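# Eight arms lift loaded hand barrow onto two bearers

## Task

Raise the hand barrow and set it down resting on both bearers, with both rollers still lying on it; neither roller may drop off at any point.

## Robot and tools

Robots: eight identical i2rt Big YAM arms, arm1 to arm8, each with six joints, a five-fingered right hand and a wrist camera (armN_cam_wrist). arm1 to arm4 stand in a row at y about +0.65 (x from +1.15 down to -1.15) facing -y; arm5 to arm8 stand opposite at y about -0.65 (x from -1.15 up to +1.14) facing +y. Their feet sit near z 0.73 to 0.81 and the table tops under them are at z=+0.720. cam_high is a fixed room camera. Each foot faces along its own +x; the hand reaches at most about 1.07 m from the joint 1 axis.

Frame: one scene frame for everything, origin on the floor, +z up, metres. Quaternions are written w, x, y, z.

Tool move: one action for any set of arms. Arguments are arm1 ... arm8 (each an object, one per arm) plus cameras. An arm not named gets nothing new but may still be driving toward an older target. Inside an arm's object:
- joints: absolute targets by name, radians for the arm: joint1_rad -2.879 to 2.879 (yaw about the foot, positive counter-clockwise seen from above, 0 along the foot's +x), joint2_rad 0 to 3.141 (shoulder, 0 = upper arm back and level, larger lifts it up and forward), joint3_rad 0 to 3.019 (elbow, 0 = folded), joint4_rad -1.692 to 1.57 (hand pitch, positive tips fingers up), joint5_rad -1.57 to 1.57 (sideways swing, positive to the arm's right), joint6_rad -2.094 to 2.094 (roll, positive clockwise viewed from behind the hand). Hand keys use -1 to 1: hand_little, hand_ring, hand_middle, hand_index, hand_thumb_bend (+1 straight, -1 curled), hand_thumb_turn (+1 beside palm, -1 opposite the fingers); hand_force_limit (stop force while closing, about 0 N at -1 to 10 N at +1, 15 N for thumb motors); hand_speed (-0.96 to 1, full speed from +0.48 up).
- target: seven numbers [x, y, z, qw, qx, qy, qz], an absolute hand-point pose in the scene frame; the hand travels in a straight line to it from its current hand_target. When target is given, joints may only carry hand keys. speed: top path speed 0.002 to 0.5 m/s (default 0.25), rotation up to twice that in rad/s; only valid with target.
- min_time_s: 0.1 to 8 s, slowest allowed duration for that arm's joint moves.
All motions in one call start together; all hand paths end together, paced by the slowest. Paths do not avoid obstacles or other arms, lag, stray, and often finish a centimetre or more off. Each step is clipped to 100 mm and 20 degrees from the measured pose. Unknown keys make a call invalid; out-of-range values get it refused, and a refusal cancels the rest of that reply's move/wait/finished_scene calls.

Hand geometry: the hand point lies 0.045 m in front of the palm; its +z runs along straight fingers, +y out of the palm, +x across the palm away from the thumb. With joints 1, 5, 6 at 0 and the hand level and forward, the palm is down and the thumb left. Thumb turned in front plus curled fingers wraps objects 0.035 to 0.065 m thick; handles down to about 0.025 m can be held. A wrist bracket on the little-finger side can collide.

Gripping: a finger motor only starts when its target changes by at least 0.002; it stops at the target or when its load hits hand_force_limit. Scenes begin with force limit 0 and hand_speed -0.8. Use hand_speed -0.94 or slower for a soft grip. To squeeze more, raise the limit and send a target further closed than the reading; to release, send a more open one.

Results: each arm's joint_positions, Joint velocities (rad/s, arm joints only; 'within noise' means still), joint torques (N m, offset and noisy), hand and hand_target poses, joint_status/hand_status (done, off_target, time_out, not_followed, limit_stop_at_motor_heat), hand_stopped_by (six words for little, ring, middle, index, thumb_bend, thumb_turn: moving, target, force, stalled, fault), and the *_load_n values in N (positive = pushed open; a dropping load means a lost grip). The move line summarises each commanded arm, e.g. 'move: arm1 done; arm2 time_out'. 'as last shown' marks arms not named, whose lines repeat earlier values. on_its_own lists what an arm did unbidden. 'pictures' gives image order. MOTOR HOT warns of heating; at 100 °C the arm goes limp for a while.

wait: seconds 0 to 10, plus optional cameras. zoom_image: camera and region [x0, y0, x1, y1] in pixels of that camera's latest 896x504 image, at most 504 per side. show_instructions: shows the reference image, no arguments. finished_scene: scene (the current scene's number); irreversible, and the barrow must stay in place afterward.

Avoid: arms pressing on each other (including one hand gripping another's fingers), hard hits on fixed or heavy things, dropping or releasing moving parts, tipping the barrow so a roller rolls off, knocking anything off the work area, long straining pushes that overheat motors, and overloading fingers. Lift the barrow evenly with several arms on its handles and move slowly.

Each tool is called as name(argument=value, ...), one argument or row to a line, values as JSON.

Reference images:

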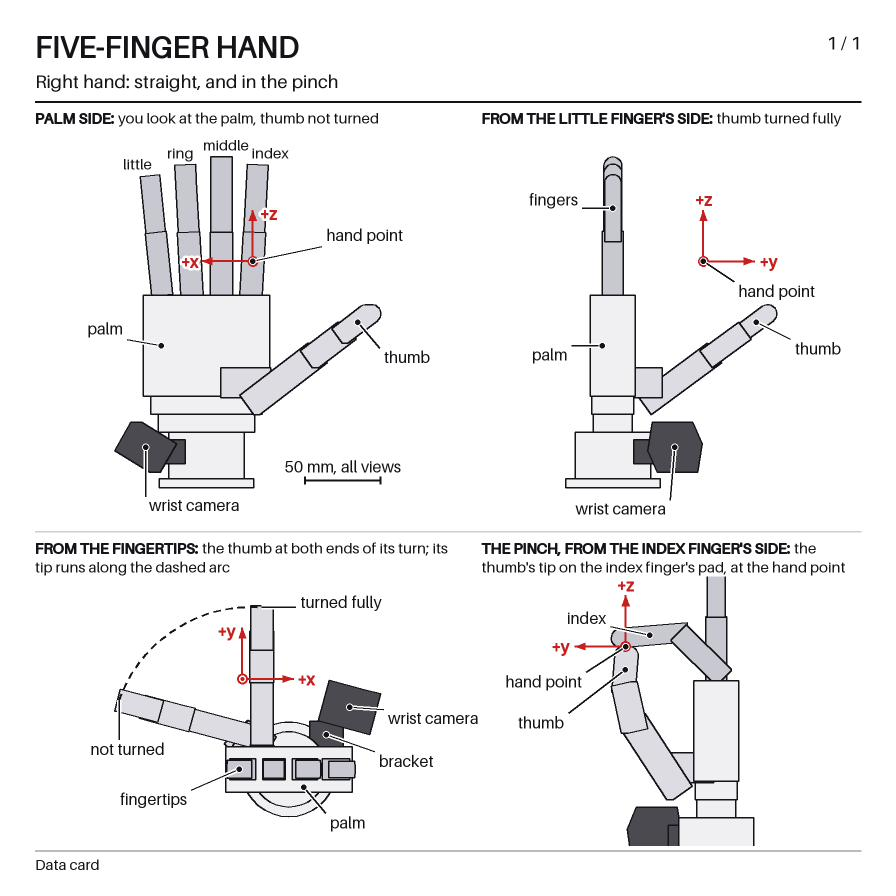

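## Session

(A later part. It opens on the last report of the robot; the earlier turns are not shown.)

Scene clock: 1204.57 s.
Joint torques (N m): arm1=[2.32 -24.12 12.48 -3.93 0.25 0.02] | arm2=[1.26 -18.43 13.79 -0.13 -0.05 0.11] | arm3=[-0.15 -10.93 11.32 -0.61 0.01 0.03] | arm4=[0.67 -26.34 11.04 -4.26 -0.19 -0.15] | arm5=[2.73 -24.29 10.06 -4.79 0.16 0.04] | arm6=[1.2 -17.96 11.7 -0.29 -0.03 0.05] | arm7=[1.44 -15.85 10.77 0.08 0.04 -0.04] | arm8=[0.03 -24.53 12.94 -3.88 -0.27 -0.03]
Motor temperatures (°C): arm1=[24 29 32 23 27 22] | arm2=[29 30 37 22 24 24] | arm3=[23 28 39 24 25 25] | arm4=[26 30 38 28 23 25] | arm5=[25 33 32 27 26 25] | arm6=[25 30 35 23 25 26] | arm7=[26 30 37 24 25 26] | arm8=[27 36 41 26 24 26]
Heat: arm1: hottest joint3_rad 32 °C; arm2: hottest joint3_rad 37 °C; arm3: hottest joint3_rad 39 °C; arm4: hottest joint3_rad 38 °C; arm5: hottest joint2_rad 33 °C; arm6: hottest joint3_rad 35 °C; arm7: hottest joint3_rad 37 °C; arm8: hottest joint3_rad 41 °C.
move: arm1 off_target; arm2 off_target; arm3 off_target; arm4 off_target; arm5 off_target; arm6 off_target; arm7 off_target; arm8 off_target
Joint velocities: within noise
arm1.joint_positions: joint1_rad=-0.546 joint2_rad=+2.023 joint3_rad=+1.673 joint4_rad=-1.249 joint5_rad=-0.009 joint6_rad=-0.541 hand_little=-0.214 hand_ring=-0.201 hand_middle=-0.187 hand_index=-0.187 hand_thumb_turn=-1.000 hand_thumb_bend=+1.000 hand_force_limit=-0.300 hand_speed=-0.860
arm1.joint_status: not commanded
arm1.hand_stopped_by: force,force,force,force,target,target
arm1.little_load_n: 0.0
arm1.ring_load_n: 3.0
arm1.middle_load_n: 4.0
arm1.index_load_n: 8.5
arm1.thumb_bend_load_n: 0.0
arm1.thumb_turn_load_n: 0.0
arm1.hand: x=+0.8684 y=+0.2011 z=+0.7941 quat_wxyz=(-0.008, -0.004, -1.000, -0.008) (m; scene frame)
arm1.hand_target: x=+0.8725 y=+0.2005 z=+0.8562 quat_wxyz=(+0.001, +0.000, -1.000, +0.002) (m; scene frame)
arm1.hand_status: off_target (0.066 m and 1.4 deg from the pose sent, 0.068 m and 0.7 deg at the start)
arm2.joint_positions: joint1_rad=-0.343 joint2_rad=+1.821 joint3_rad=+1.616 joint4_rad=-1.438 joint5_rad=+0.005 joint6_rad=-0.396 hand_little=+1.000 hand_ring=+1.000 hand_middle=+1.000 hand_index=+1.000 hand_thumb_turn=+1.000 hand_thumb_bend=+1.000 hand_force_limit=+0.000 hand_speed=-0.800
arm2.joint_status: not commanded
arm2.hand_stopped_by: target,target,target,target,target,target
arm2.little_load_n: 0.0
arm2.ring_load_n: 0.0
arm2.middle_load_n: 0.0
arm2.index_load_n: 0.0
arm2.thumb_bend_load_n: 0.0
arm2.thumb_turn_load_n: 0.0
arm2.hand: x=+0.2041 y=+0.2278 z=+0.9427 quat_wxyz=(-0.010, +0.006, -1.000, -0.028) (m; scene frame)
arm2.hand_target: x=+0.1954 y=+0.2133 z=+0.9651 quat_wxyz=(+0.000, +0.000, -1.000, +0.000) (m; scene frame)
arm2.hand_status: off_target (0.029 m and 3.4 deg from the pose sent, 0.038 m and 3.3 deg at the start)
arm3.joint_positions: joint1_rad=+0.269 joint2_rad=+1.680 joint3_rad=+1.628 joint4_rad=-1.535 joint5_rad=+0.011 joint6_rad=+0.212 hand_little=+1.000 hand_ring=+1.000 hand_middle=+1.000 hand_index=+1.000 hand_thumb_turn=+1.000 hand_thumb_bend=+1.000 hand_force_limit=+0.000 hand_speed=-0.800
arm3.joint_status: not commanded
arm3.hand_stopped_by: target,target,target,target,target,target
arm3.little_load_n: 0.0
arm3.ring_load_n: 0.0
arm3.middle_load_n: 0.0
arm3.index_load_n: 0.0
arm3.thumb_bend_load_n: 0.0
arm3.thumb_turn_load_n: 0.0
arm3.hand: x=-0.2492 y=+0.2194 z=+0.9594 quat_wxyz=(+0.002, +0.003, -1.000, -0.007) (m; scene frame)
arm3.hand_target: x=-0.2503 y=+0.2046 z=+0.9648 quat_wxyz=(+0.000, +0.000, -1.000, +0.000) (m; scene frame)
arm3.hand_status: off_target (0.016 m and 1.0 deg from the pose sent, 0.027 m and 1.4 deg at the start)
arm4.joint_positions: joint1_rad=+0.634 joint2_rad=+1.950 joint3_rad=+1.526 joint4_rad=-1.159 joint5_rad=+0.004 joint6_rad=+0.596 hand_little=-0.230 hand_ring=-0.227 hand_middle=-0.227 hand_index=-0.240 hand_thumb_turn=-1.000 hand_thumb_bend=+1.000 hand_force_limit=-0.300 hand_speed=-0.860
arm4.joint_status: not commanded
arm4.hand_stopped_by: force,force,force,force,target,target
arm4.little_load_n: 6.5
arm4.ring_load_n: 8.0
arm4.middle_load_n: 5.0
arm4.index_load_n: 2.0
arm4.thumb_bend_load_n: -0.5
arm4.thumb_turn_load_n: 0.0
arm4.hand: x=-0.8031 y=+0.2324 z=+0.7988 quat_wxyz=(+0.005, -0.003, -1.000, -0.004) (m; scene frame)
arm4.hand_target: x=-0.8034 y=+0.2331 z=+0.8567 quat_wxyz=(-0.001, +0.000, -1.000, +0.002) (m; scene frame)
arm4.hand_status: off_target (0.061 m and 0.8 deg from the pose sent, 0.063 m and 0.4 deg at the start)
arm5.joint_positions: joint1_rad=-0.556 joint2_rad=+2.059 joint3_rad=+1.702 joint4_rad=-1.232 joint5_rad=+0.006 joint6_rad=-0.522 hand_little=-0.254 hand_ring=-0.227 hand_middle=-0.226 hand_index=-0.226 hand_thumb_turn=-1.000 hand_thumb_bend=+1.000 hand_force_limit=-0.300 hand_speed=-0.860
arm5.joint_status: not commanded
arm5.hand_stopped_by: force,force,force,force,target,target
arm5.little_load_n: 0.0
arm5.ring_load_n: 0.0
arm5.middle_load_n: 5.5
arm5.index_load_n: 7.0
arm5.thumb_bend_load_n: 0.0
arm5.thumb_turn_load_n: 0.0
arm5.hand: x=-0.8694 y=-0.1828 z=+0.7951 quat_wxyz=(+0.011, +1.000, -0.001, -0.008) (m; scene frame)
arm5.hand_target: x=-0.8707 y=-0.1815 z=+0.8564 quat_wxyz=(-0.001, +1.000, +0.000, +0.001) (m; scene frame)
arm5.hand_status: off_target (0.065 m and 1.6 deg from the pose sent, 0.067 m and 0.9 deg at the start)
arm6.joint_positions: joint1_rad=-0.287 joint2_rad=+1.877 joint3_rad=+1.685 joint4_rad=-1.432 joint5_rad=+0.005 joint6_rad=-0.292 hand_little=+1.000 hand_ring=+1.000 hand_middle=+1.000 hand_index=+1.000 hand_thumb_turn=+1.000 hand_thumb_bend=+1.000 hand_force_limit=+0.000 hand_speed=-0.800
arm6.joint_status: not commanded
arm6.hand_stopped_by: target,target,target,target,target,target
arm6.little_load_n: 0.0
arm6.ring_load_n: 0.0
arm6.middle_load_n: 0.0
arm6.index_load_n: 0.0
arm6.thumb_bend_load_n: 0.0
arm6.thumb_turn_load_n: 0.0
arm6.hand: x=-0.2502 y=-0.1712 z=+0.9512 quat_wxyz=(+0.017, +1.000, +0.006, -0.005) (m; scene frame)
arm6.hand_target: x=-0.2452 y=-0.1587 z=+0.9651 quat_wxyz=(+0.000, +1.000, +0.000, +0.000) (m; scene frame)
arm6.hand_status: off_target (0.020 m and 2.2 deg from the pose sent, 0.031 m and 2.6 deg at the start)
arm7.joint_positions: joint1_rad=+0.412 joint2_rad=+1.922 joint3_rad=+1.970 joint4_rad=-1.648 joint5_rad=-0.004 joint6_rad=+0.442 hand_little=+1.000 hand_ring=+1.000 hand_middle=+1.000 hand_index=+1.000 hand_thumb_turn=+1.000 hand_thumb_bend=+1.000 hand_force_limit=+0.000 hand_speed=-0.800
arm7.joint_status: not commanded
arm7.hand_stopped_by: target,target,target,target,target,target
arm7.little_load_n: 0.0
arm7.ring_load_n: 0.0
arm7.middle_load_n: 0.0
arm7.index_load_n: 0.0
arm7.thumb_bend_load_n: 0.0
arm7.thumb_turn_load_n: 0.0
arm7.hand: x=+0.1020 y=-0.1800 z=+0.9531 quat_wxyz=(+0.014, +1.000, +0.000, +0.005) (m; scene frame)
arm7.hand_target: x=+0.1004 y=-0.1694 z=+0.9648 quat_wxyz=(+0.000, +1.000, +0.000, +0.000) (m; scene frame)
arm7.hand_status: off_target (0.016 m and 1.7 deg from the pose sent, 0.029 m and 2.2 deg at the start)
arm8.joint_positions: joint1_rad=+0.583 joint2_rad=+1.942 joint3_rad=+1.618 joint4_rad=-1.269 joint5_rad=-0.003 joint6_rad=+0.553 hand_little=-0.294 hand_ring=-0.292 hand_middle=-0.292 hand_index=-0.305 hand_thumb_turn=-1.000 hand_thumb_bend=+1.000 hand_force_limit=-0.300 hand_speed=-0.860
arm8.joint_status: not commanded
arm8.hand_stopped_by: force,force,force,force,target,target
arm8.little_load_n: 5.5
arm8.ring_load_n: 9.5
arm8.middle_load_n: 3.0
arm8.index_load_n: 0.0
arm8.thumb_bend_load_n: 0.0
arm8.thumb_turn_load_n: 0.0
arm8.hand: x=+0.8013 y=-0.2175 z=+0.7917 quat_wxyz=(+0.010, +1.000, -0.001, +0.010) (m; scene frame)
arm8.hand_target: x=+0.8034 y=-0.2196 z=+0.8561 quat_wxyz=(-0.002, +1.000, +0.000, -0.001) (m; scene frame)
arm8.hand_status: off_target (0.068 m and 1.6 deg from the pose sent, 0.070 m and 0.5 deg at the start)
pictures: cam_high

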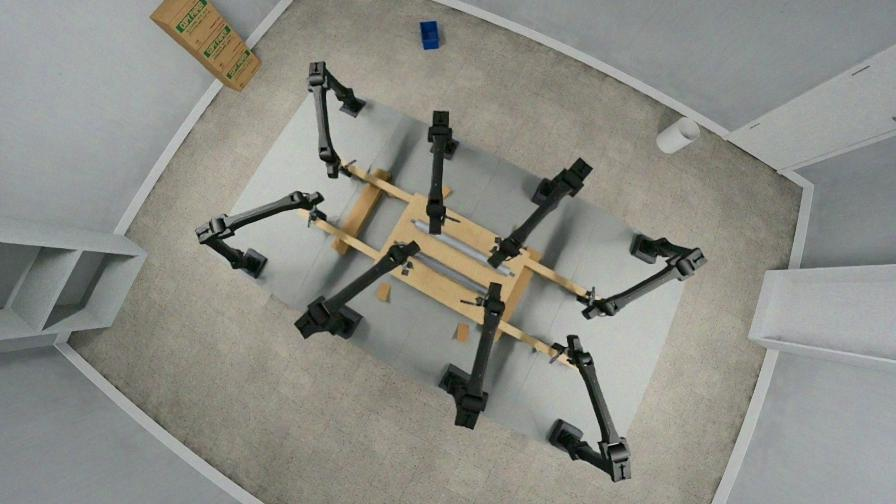

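move(
  arm1={"target": [0.872, 0.2005, 0.885, 0, 0, 1, 0], "speed": 0.03},
  arm8={"target": [0.803, -0.2195, 0.885, 0, 1, 0, 0], "speed": 0.03},
  arm4={"target": [-0.803, 0.233, 0.885, 0, 0, 1, 0], "speed": 0.03},
  arm5={"target": [-0.870, -0.1815, 0.885, 0, 1, 0, 0], "speed": 0.03},
  cameras=["cam_high"],
)

Scene clock: 1234.67 s.
Joint torques (N m): arm1=[1.49 -25.35 12.56 -3.96 0.25 0.03] | arm2=[0.21 -18.37 13.74 -0.29 -0.09 0.08] | arm3=[-0.21 -11.11 11.17 -0.57 0.02 0.03] | arm4=[0.85 -28.57 11.45 -4.59 -0.21 -0.11] | arm5=[2.55 -25.7 10.74 -5.85 0.21 0.04] | arm6=[1.08 -17.73 11.66 -0.25 -0.04 0.06] | arm7=[1.85 -16.32 10.66 0.23 0.04 -0.04] | arm8=[0.21 -26.4 13.83 -4.33 -0.27 -0.01]
Motor temperatures (°C): arm1=[24 31 35 24 27 22] | arm2=[29 29 44 22 24 24] | arm3=[23 28 42 24 25 25] | arm4=[26 34 39 28 23 25] | arm5=[25 38 35 28 26 25] | arm6=[25 30 38 23 25 26] | arm7=[26 30 37 24 25 26] | arm8=[27 39 43 27 24 26]
Heat: arm1: hottest joint3_rad 35 °C; arm2: hottest joint3_rad 44 °C; arm3: hottest joint3_rad 42 °C; arm4: hottest joint3_rad 39 °C; arm5: hottest joint2_rad 38 °C; arm6: hottest joint3_rad 38 °C; arm7: hottest joint3_rad 37 °C; arm8: hottest joint3_rad 43 °C.
move: arm1 off_target; arm4 off_target; arm5 off_target; arm8 off_target
Joint velocities: within noise
arm1.joint_positions: joint1_rad=-0.546 joint2_rad=+2.023 joint3_rad=+1.712 joint4_rad=-1.305 joint5_rad=-0.009 joint6_rad=-0.541 hand_little=-0.214 hand_ring=-0.201 hand_middle=-0.187 hand_index=-0.187 hand_thumb_turn=-1.000 hand_thumb_bend=+1.000 hand_force_limit=-0.300 hand_speed=-0.860
arm1.joint_status: not commanded
arm1.hand_stopped_by: force,force,force,force,target,target
arm1.little_load_n: 0.0
arm1.ring_load_n: 1.5
arm1.middle_load_n: 3.0
arm1.index_load_n: 8.0
arm1.thumb_bend_load_n: 0.0
arm1.thumb_turn_load_n: 0.0
arm1.hand: x=+0.8683 y=+0.2009 z=+0.8095 quat_wxyz=(-0.012, -0.004, -1.000, -0.016) (m; scene frame)
arm1.hand_target: x=+0.8728 y=+0.2024 z=+0.8799 quat_wxyz=(+0.001, +0.000, -1.000, +0.001) (m; scene frame)
arm1.hand_status: off_target (0.076 m and 2.3 deg from the pose sent, 0.091 m and 1.4 deg at the start)
arm2, arm3, arm6, arm7: as last shown
arm3.thumb_bend_load_n: -0.5
arm4.joint_positions: joint1_rad=+0.634 joint2_rad=+1.950 joint3_rad=+1.553 joint4_rad=-1.206 joint5_rad=+0.005 joint6_rad=+0.596 hand_little=-0.229 hand_ring=-0.227 hand_middle=-0.227 hand_index=-0.241 hand_thumb_turn=-1.000 hand_thumb_bend=+1.000 hand_force_limit=-0.300 hand_speed=-0.860
arm4.joint_status: not commanded
arm4.hand_stopped_by: force,force,force,force,target,target
arm4.little_load_n: 9.0
arm4.ring_load_n: 8.0
arm4.middle_load_n: 2.0
arm4.index_load_n: 0.0
arm4.thumb_bend_load_n: 0.0
arm4.thumb_turn_load_n: 0.0
arm4.hand: x=-0.8038 y=+0.2332 z=+0.8090 quat_wxyz=(+0.011, -0.003, -1.000, -0.012) (m; scene frame)
arm4.hand_target: x=-0.8037 y=+0.2348 z=+0.8799 quat_wxyz=(-0.001, +0.000, -1.000, +0.002) (m; scene frame)
arm4.hand_status: off_target (0.076 m and 1.9 deg from the pose sent, 0.086 m and 0.8 deg at the start)
arm5.joint_positions: joint1_rad=-0.555 joint2_rad=+2.067 joint3_rad=+1.721 joint4_rad=-1.260 joint5_rad=+0.005 joint6_rad=-0.522 hand_little=-0.254 hand_ring=-0.227 hand_middle=-0.226 hand_index=-0.226 hand_thumb_turn=-1.000 hand_thumb_bend=+1.000 hand_force_limit=-0.300 hand_speed=-0.860
arm5.joint_status: not commanded
arm5.hand_stopped_by: force,force,force,force,target,target
arm5.little_load_n: 0.0
arm5.ring_load_n: 0.0
arm5.middle_load_n: 7.5
arm5.index_load_n: 12.0
arm5.thumb_bend_load_n: 0.0
arm5.thumb_turn_load_n: 0.0
arm5.hand: x=-0.8702 y=-0.1830 z=+0.7982 quat_wxyz=(+0.018, +1.000, +0.000, -0.013) (m; scene frame)
arm5.hand_target: x=-0.8712 y=-0.1839 z=+0.8786 quat_wxyz=(-0.002, +1.000, +0.000, +0.001) (m; scene frame)
arm5.hand_status: off_target (0.087 m and 2.5 deg from the pose sent, 0.090 m and 1.5 deg at the start)
arm6.hand: x=-0.2503 y=-0.1713 z=+0.9512 quat_wxyz=(+0.017, +1.000, +0.006, -0.005) (m; scene frame)
arm7.joint_positions: joint1_rad=+0.412 joint2_rad=+1.922 joint3_rad=+1.970 joint4_rad=-1.652 joint5_rad=-0.004 joint6_rad=+0.442 hand_little=+1.000 hand_ring=+1.000 hand_middle=+1.000 hand_index=+1.000 hand_thumb_turn=+1.000 hand_thumb_bend=+1.000 hand_force_limit=+0.000 hand_speed=-0.800
arm7.hand: x=+0.1025 y=-0.1810 z=+0.9533 quat_wxyz=(+0.016, +1.000, +0.000, +0.006) (m; scene frame)
arm7.hand_target: x=+0.1004 y=-0.1695 z=+0.9648 quat_wxyz=(+0.000, +1.000, +0.000, +0.000) (m; scene frame)
arm8.joint_positions: joint1_rad=+0.583 joint2_rad=+1.946 joint3_rad=+1.643 joint4_rad=-1.309 joint5_rad=-0.003 joint6_rad=+0.553 hand_little=-0.293 hand_ring=-0.291 hand_middle=-0.292 hand_index=-0.305 hand_thumb_turn=-1.000 hand_thumb_bend=+1.000 hand_force_limit=-0.300 hand_speed=-0.860
arm8.joint_status: not commanded
arm8.hand_stopped_by: force,force,force,force,target,target
arm8.little_load_n: 7.5
arm8.ring_load_n: 12.0
arm8.middle_load_n: 3.0
arm8.index_load_n: 0.0
arm8.thumb_bend_load_n: 0.0
arm8.thumb_turn_load_n: 0.0
arm8.hand: x=+0.8020 y=-0.2188 z=+0.7991 quat_wxyz=(+0.019, +1.000, -0.001, +0.015) (m; scene frame)
arm8.hand_target: x=+0.8039 y=-0.2221 z=+0.8788 quat_wxyz=(-0.002, +1.000, +0.000, -0.001) (m; scene frame)
arm8.hand_status: off_target (0.086 m and 2.8 deg from the pose sent, 0.093 m and 1.6 deg at the start)
pictures: cam_high

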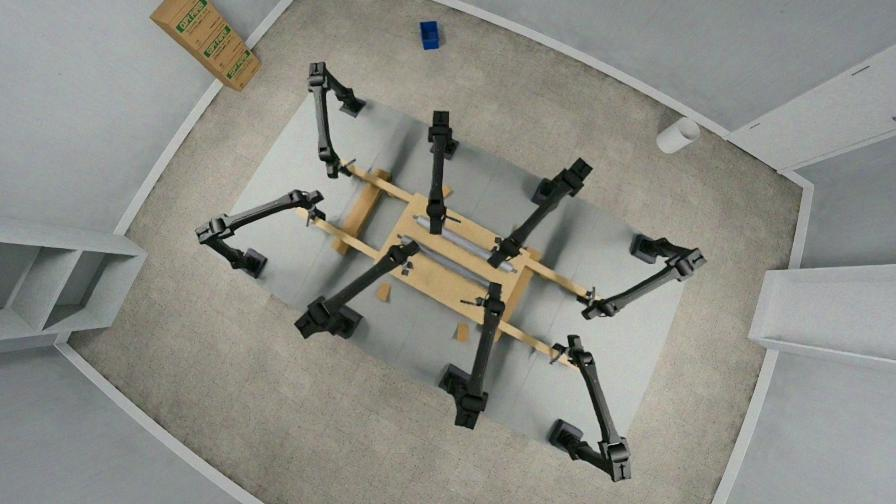

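wait(
  seconds=0.1,
  cameras=["cam_high", "arm6_cam_wrist", "arm7_cam_wrist", "arm2_cam_wrist", "arm3_cam_wrist"],
)

zoom_image(
  camera="cam_high",
  region=[360, 180, 560, 350],
)

Scene clock: 1241.67 s.
Joint torques (N m): arm1=[1.55 -25.41 12.3 -3.74 0.19 0.02] | arm2=[0.85 -18.43 13.87 -0.12 -0.12 0.08] | arm3=[-0.44 -10.99 11.34 -0.68 0.02 0.02] | arm4=[1.14 -28.22 11.18 -4.36 -0.17 -0.14] | arm5=[2.02 -26.4 10.74 -5.7 0.21 0.03] | arm6=[0.97 -17.61 11.66 -0.13 -0.04 0.06] | arm7=[1.38 -15.85 10.74 0.39 0.06 -0.04] | arm8=[0.15 -26.81 13.82 -4.34 -0.27 -0.01]
Motor temperatures (°C): arm1=[24 31 35 24 27 22] | arm2=[29 29 45 22 24 24] | arm3=[23 28 43 24 25 25] | arm4=[26 35 40 28 23 25] | arm5=[25 37 35 28 26 25] | arm6=[25 30 38 23 25 26] | arm7=[26 30 37 24 25 26] | arm8=[27 38 45 27 24 26]
Heat: arm1: hottest joint3_rad 35 °C; arm2: hottest joint3_rad 45 °C; arm3: hottest joint3_rad 43 °C; arm4: hottest joint3_rad 40 °C; arm5: hottest joint2_rad 37 °C; arm6: hottest joint3_rad 38 °C; arm7: hottest joint3_rad 37 °C; arm8: hottest joint3_rad 45 °C.
Joint velocities: within noise
arm1.joint_positions: joint1_rad=-0.546 joint2_rad=+2.023 joint3_rad=+1.714 joint4_rad=-1.310 joint5_rad=-0.008 joint6_rad=-0.541 hand_little=-0.214 hand_ring=-0.201 hand_middle=-0.187 hand_index=-0.187 hand_thumb_turn=-1.000 hand_thumb_bend=+1.000 hand_force_limit=-0.300 hand_speed=-0.860
arm1.joint_status: not commanded
arm1.hand_stopped_by: force,force,force,force,target,target
arm1.little_load_n: 0.0
arm1.ring_load_n: 0.5
arm1.middle_load_n: 2.0
arm1.index_load_n: 7.5
arm1.thumb_bend_load_n: 0.0
arm1.thumb_turn_load_n: 0.0
arm1.hand: x=+0.8682 y=+0.2012 z=+0.8106 quat_wxyz=(-0.012, -0.004, -1.000, -0.017) (m; scene frame)
arm1.hand_target: x=+0.8728 y=+0.2024 z=+0.8799 quat_wxyz=(+0.001, +0.000, -1.000, +0.001) (m; scene frame)
arm1.hand_status: off_target (0.074 m and 2.4 deg from the pose sent, 0.091 m and 1.4 deg at the start)
arm2.joint_positions: joint1_rad=-0.343 joint2_rad=+1.821 joint3_rad=+1.616 joint4_rad=-1.438 joint5_rad=+0.005 joint6_rad=-0.396 hand_little=+1.000 hand_ring=+1.000 hand_middle=+1.000 hand_index=+1.000 hand_thumb_turn=+1.000 hand_thumb_bend=+1.000 hand_force_limit=+0.000 hand_speed=-0.800
arm2.joint_status: not commanded
arm2.hand_stopped_by: target,target,target,target,target,target
arm2.little_load_n: 0.0
arm2.ring_load_n: 0.0
arm2.middle_load_n: 0.0
arm2.index_load_n: 0.0
arm2.thumb_bend_load_n: 0.0
arm2.thumb_turn_load_n: 0.0
arm2.hand: x=+0.2041 y=+0.2278 z=+0.9427 quat_wxyz=(-0.010, +0.006, -1.000, -0.028) (m; scene frame)
arm2.hand_target: x=+0.1954 y=+0.2133 z=+0.9651 quat_wxyz=(+0.000, +0.000, -1.000, +0.000) (m; scene frame)
arm2.hand_status: not commanded
arm3.joint_positions: joint1_rad=+0.269 joint2_rad=+1.680 joint3_rad=+1.628 joint4_rad=-1.535 joint5_rad=+0.011 joint6_rad=+0.212 hand_little=+1.000 hand_ring=+1.000 hand_middle=+1.000 hand_index=+1.000 hand_thumb_turn=+1.000 hand_thumb_bend=+1.000 hand_force_limit=+0.000 hand_speed=-0.800
arm3.joint_status: not commanded
arm3.hand_stopped_by: target,target,target,target,target,target
arm3.little_load_n: -0.5
arm3.ring_load_n: 0.0
arm3.middle_load_n: 0.0
arm3.index_load_n: 0.0
arm3.thumb_bend_load_n: 0.0
arm3.thumb_turn_load_n: 0.0
arm3.hand: x=-0.2492 y=+0.2194 z=+0.9594 quat_wxyz=(+0.002, +0.003, -1.000, -0.007) (m; scene frame)
arm3.hand_target: x=-0.2503 y=+0.2046 z=+0.9648 quat_wxyz=(+0.000, +0.000, -1.000, +0.000) (m; scene frame)
arm3.hand_status: not commanded
arm4.joint_positions: joint1_rad=+0.634 joint2_rad=+1.950 joint3_rad=+1.556 joint4_rad=-1.211 joint5_rad=+0.004 joint6_rad=+0.596 hand_little=-0.229 hand_ring=-0.227 hand_middle=-0.228 hand_index=-0.241 hand_thumb_turn=-1.000 hand_thumb_bend=+1.000 hand_force_limit=-0.300 hand_speed=-0.860
arm4.joint_status: not commanded
arm4.hand_stopped_by: force,force,force,force,target,target
arm4.little_load_n: 8.5
arm4.ring_load_n: 6.5
arm4.middle_load_n: 1.0
arm4.index_load_n: 0.0
arm4.thumb_bend_load_n: 0.0
arm4.thumb_turn_load_n: 0.0
arm4.hand: x=-0.8038 y=+0.2334 z=+0.8102 quat_wxyz=(+0.012, -0.003, -1.000, -0.013) (m; scene frame)
arm4.hand_target: x=-0.8037 y=+0.2347 z=+0.8800 quat_wxyz=(-0.001, +0.000, -1.000, +0.002) (m; scene frame)
arm4.hand_status: off_target (0.075 m and 2.0 deg from the pose sent, 0.086 m and 0.8 deg at the start)
arm5.joint_positions: joint1_rad=-0.555 joint2_rad=+2.071 joint3_rad=+1.721 joint4_rad=-1.260 joint5_rad=+0.005 joint6_rad=-0.522 hand_little=-0.254 hand_ring=-0.227 hand_middle=-0.226 hand_index=-0.226 hand_thumb_turn=-1.000 hand_thumb_bend=+1.000 hand_force_limit=-0.300 hand_speed=-0.860
arm5.joint_status: not commanded
arm5.hand_stopped_by: force,force,force,force,target,target
arm5.little_load_n: 0.5
arm5.ring_load_n: 0.0
arm5.middle_load_n: 6.5
arm5.index_load_n: 12.5
arm5.thumb_bend_load_n: 0.0
arm5.thumb_turn_load_n: -0.5
arm5.hand: x=-0.8704 y=-0.1833 z=+0.7962 quat_wxyz=(+0.019, +1.000, +0.000, -0.014) (m; scene frame)
arm5.hand_target: x=-0.8712 y=-0.1839 z=+0.8786 quat_wxyz=(-0.002, +1.000, +0.000, +0.001) (m; scene frame)
arm5.hand_status: off_target (0.089 m and 2.7 deg from the pose sent, 0.090 m and 1.5 deg at the start)
arm6.joint_positions: joint1_rad=-0.287 joint2_rad=+1.877 joint3_rad=+1.685 joint4_rad=-1.435 joint5_rad=+0.005 joint6_rad=-0.292 hand_little=+1.000 hand_ring=+1.000 hand_middle=+1.000 hand_index=+1.000 hand_thumb_turn=+1.000 hand_thumb_bend=+1.000 hand_force_limit=+0.000 hand_speed=-0.800
arm6.joint_status: not commanded
arm6.hand_stopped_by: target,target,target,target,target,target
arm6.little_load_n: 0.0
arm6.ring_load_n: 0.0
arm6.middle_load_n: 0.0
arm6.index_load_n: 0.0
arm6.thumb_bend_load_n: 0.0
arm6.thumb_turn_load_n: 0.0
arm6.hand: x=-0.2504 y=-0.1721 z=+0.9515 quat_wxyz=(+0.019, +1.000, +0.006, -0.005) (m; scene frame)
arm6.hand_target: x=-0.2452 y=-0.1587 z=+0.9651 quat_wxyz=(+0.000, +1.000, +0.000, +0.000) (m; scene frame)
arm6.hand_status: not commanded
arm7.joint_positions: joint1_rad=+0.412 joint2_rad=+1.922 joint3_rad=+1.970 joint4_rad=-1.657 joint5_rad=-0.004 joint6_rad=+0.442 hand_little=+1.000 hand_ring=+1.000 hand_middle=+1.000 hand_index=+1.000 hand_thumb_turn=+1.000 hand_thumb_bend=+1.000 hand_force_limit=+0.000 hand_speed=-0.800
arm7.joint_status: not commanded
arm7.hand_stopped_by: target,target,target,target,target,target
arm7.little_load_n: 0.0
arm7.ring_load_n: 0.0
arm7.middle_load_n: -1.0
arm7.index_load_n: 0.0
arm7.thumb_bend_load_n: 0.0
arm7.thumb_turn_load_n: 0.0
arm7.hand: x=+0.1029 y=-0.1821 z=+0.9535 quat_wxyz=(+0.018, +1.000, +0.000, +0.006) (m; scene frame)
arm7.hand_target: x=+0.1004 y=-0.1695 z=+0.9648 quat_wxyz=(+0.000, +1.000, +0.000, +0.000) (m; scene frame)
arm7.hand_status: not commanded
arm8.joint_positions: joint1_rad=+0.583 joint2_rad=+1.950 joint3_rad=+1.643 joint4_rad=-1.309 joint5_rad=-0.003 joint6_rad=+0.553 hand_little=-0.293 hand_ring=-0.291 hand_middle=-0.292 hand_index=-0.305 hand_thumb_turn=-1.000 hand_thumb_bend=+1.000 hand_force_limit=-0.300 hand_speed=-0.860
arm8.joint_status: not commanded
arm8.hand_stopped_by: force,force,force,force,target,target
arm8.little_load_n: 8.0
arm8.ring_load_n: 12.5
arm8.middle_load_n: 2.5
arm8.index_load_n: 0.0
arm8.thumb_bend_load_n: 0.0
arm8.thumb_turn_load_n: 0.0
arm8.hand: x=+0.8021 y=-0.2190 z=+0.7971 quat_wxyz=(+0.020, +1.000, -0.001, +0.016) (m; scene frame)
arm8.hand_target: x=+0.8039 y=-0.2221 z=+0.8789 quat_wxyz=(-0.002, +1.000, +0.000, -0.001) (m; scene frame)
arm8.hand_status: off_target (0.088 m and 3.0 deg from the pose sent, 0.093 m and 1.6 deg at the start)
wait: 0.10 s; at rest from the start
pictures: arm2_cam_wrist, arm3_cam_wrist, arm6_cam_wrist, arm7_cam_wrist, cam_high

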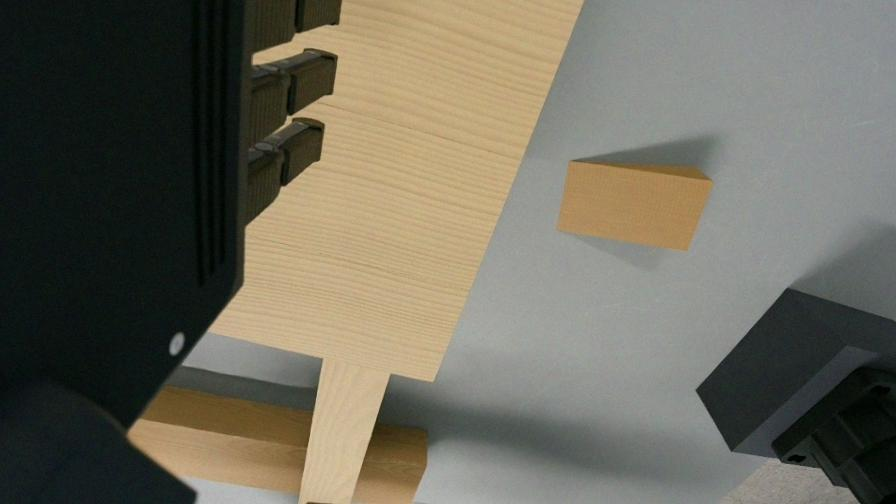

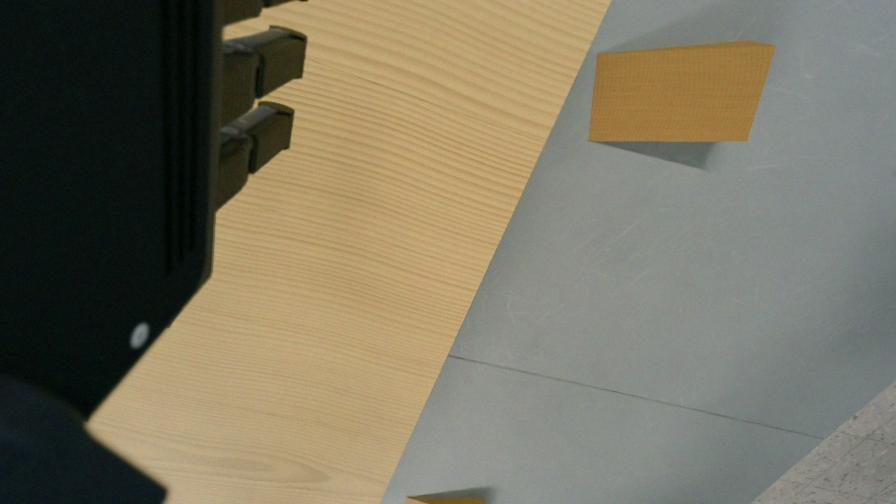

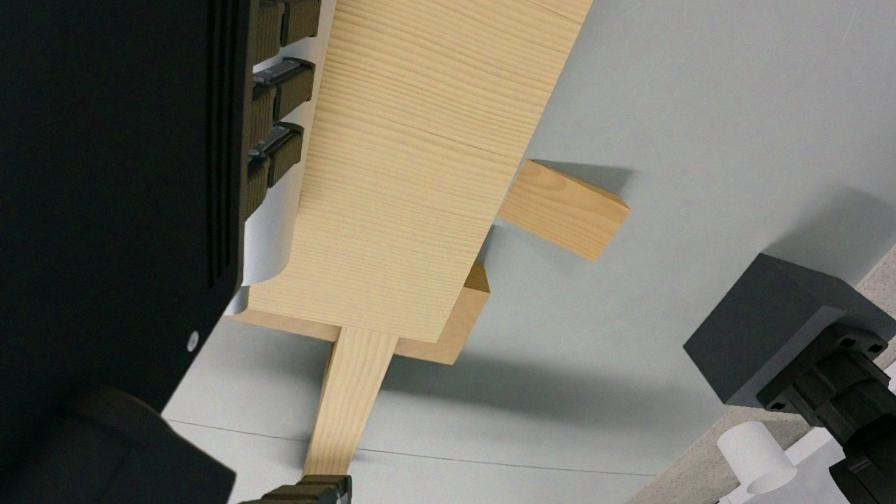

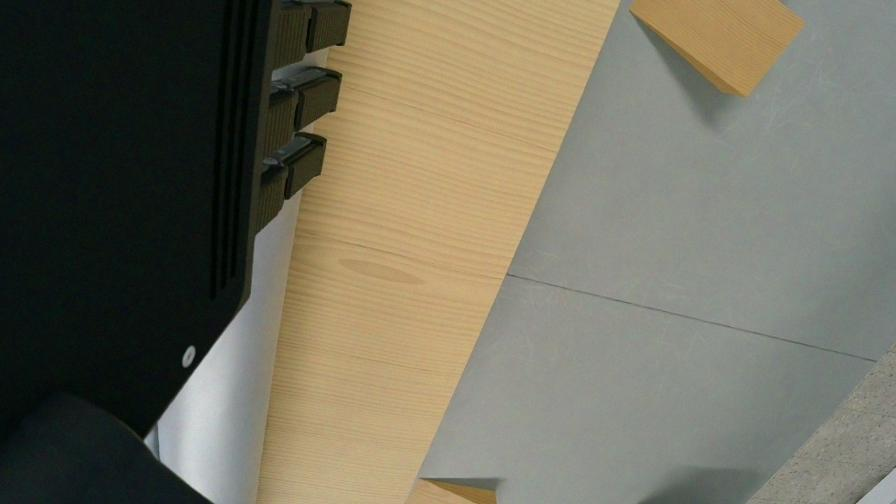

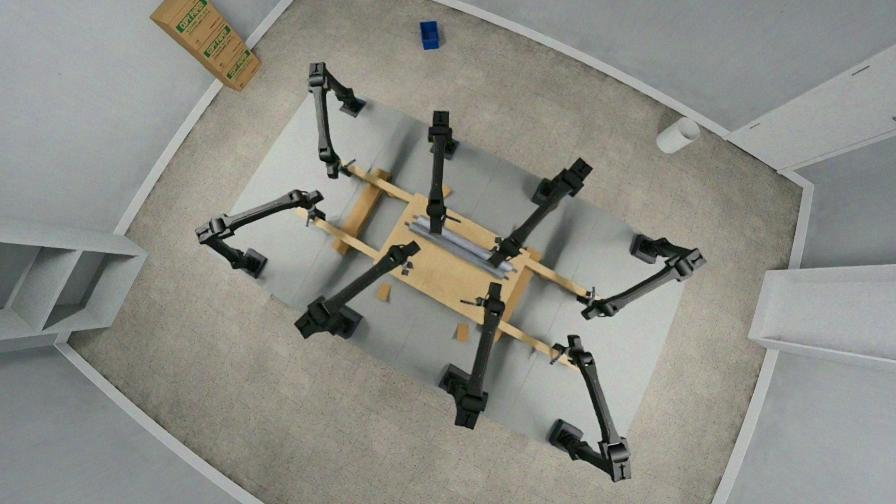

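Scaled by 2.520 from the camera's 896x504 image, which has a finer 1280x720 frame.

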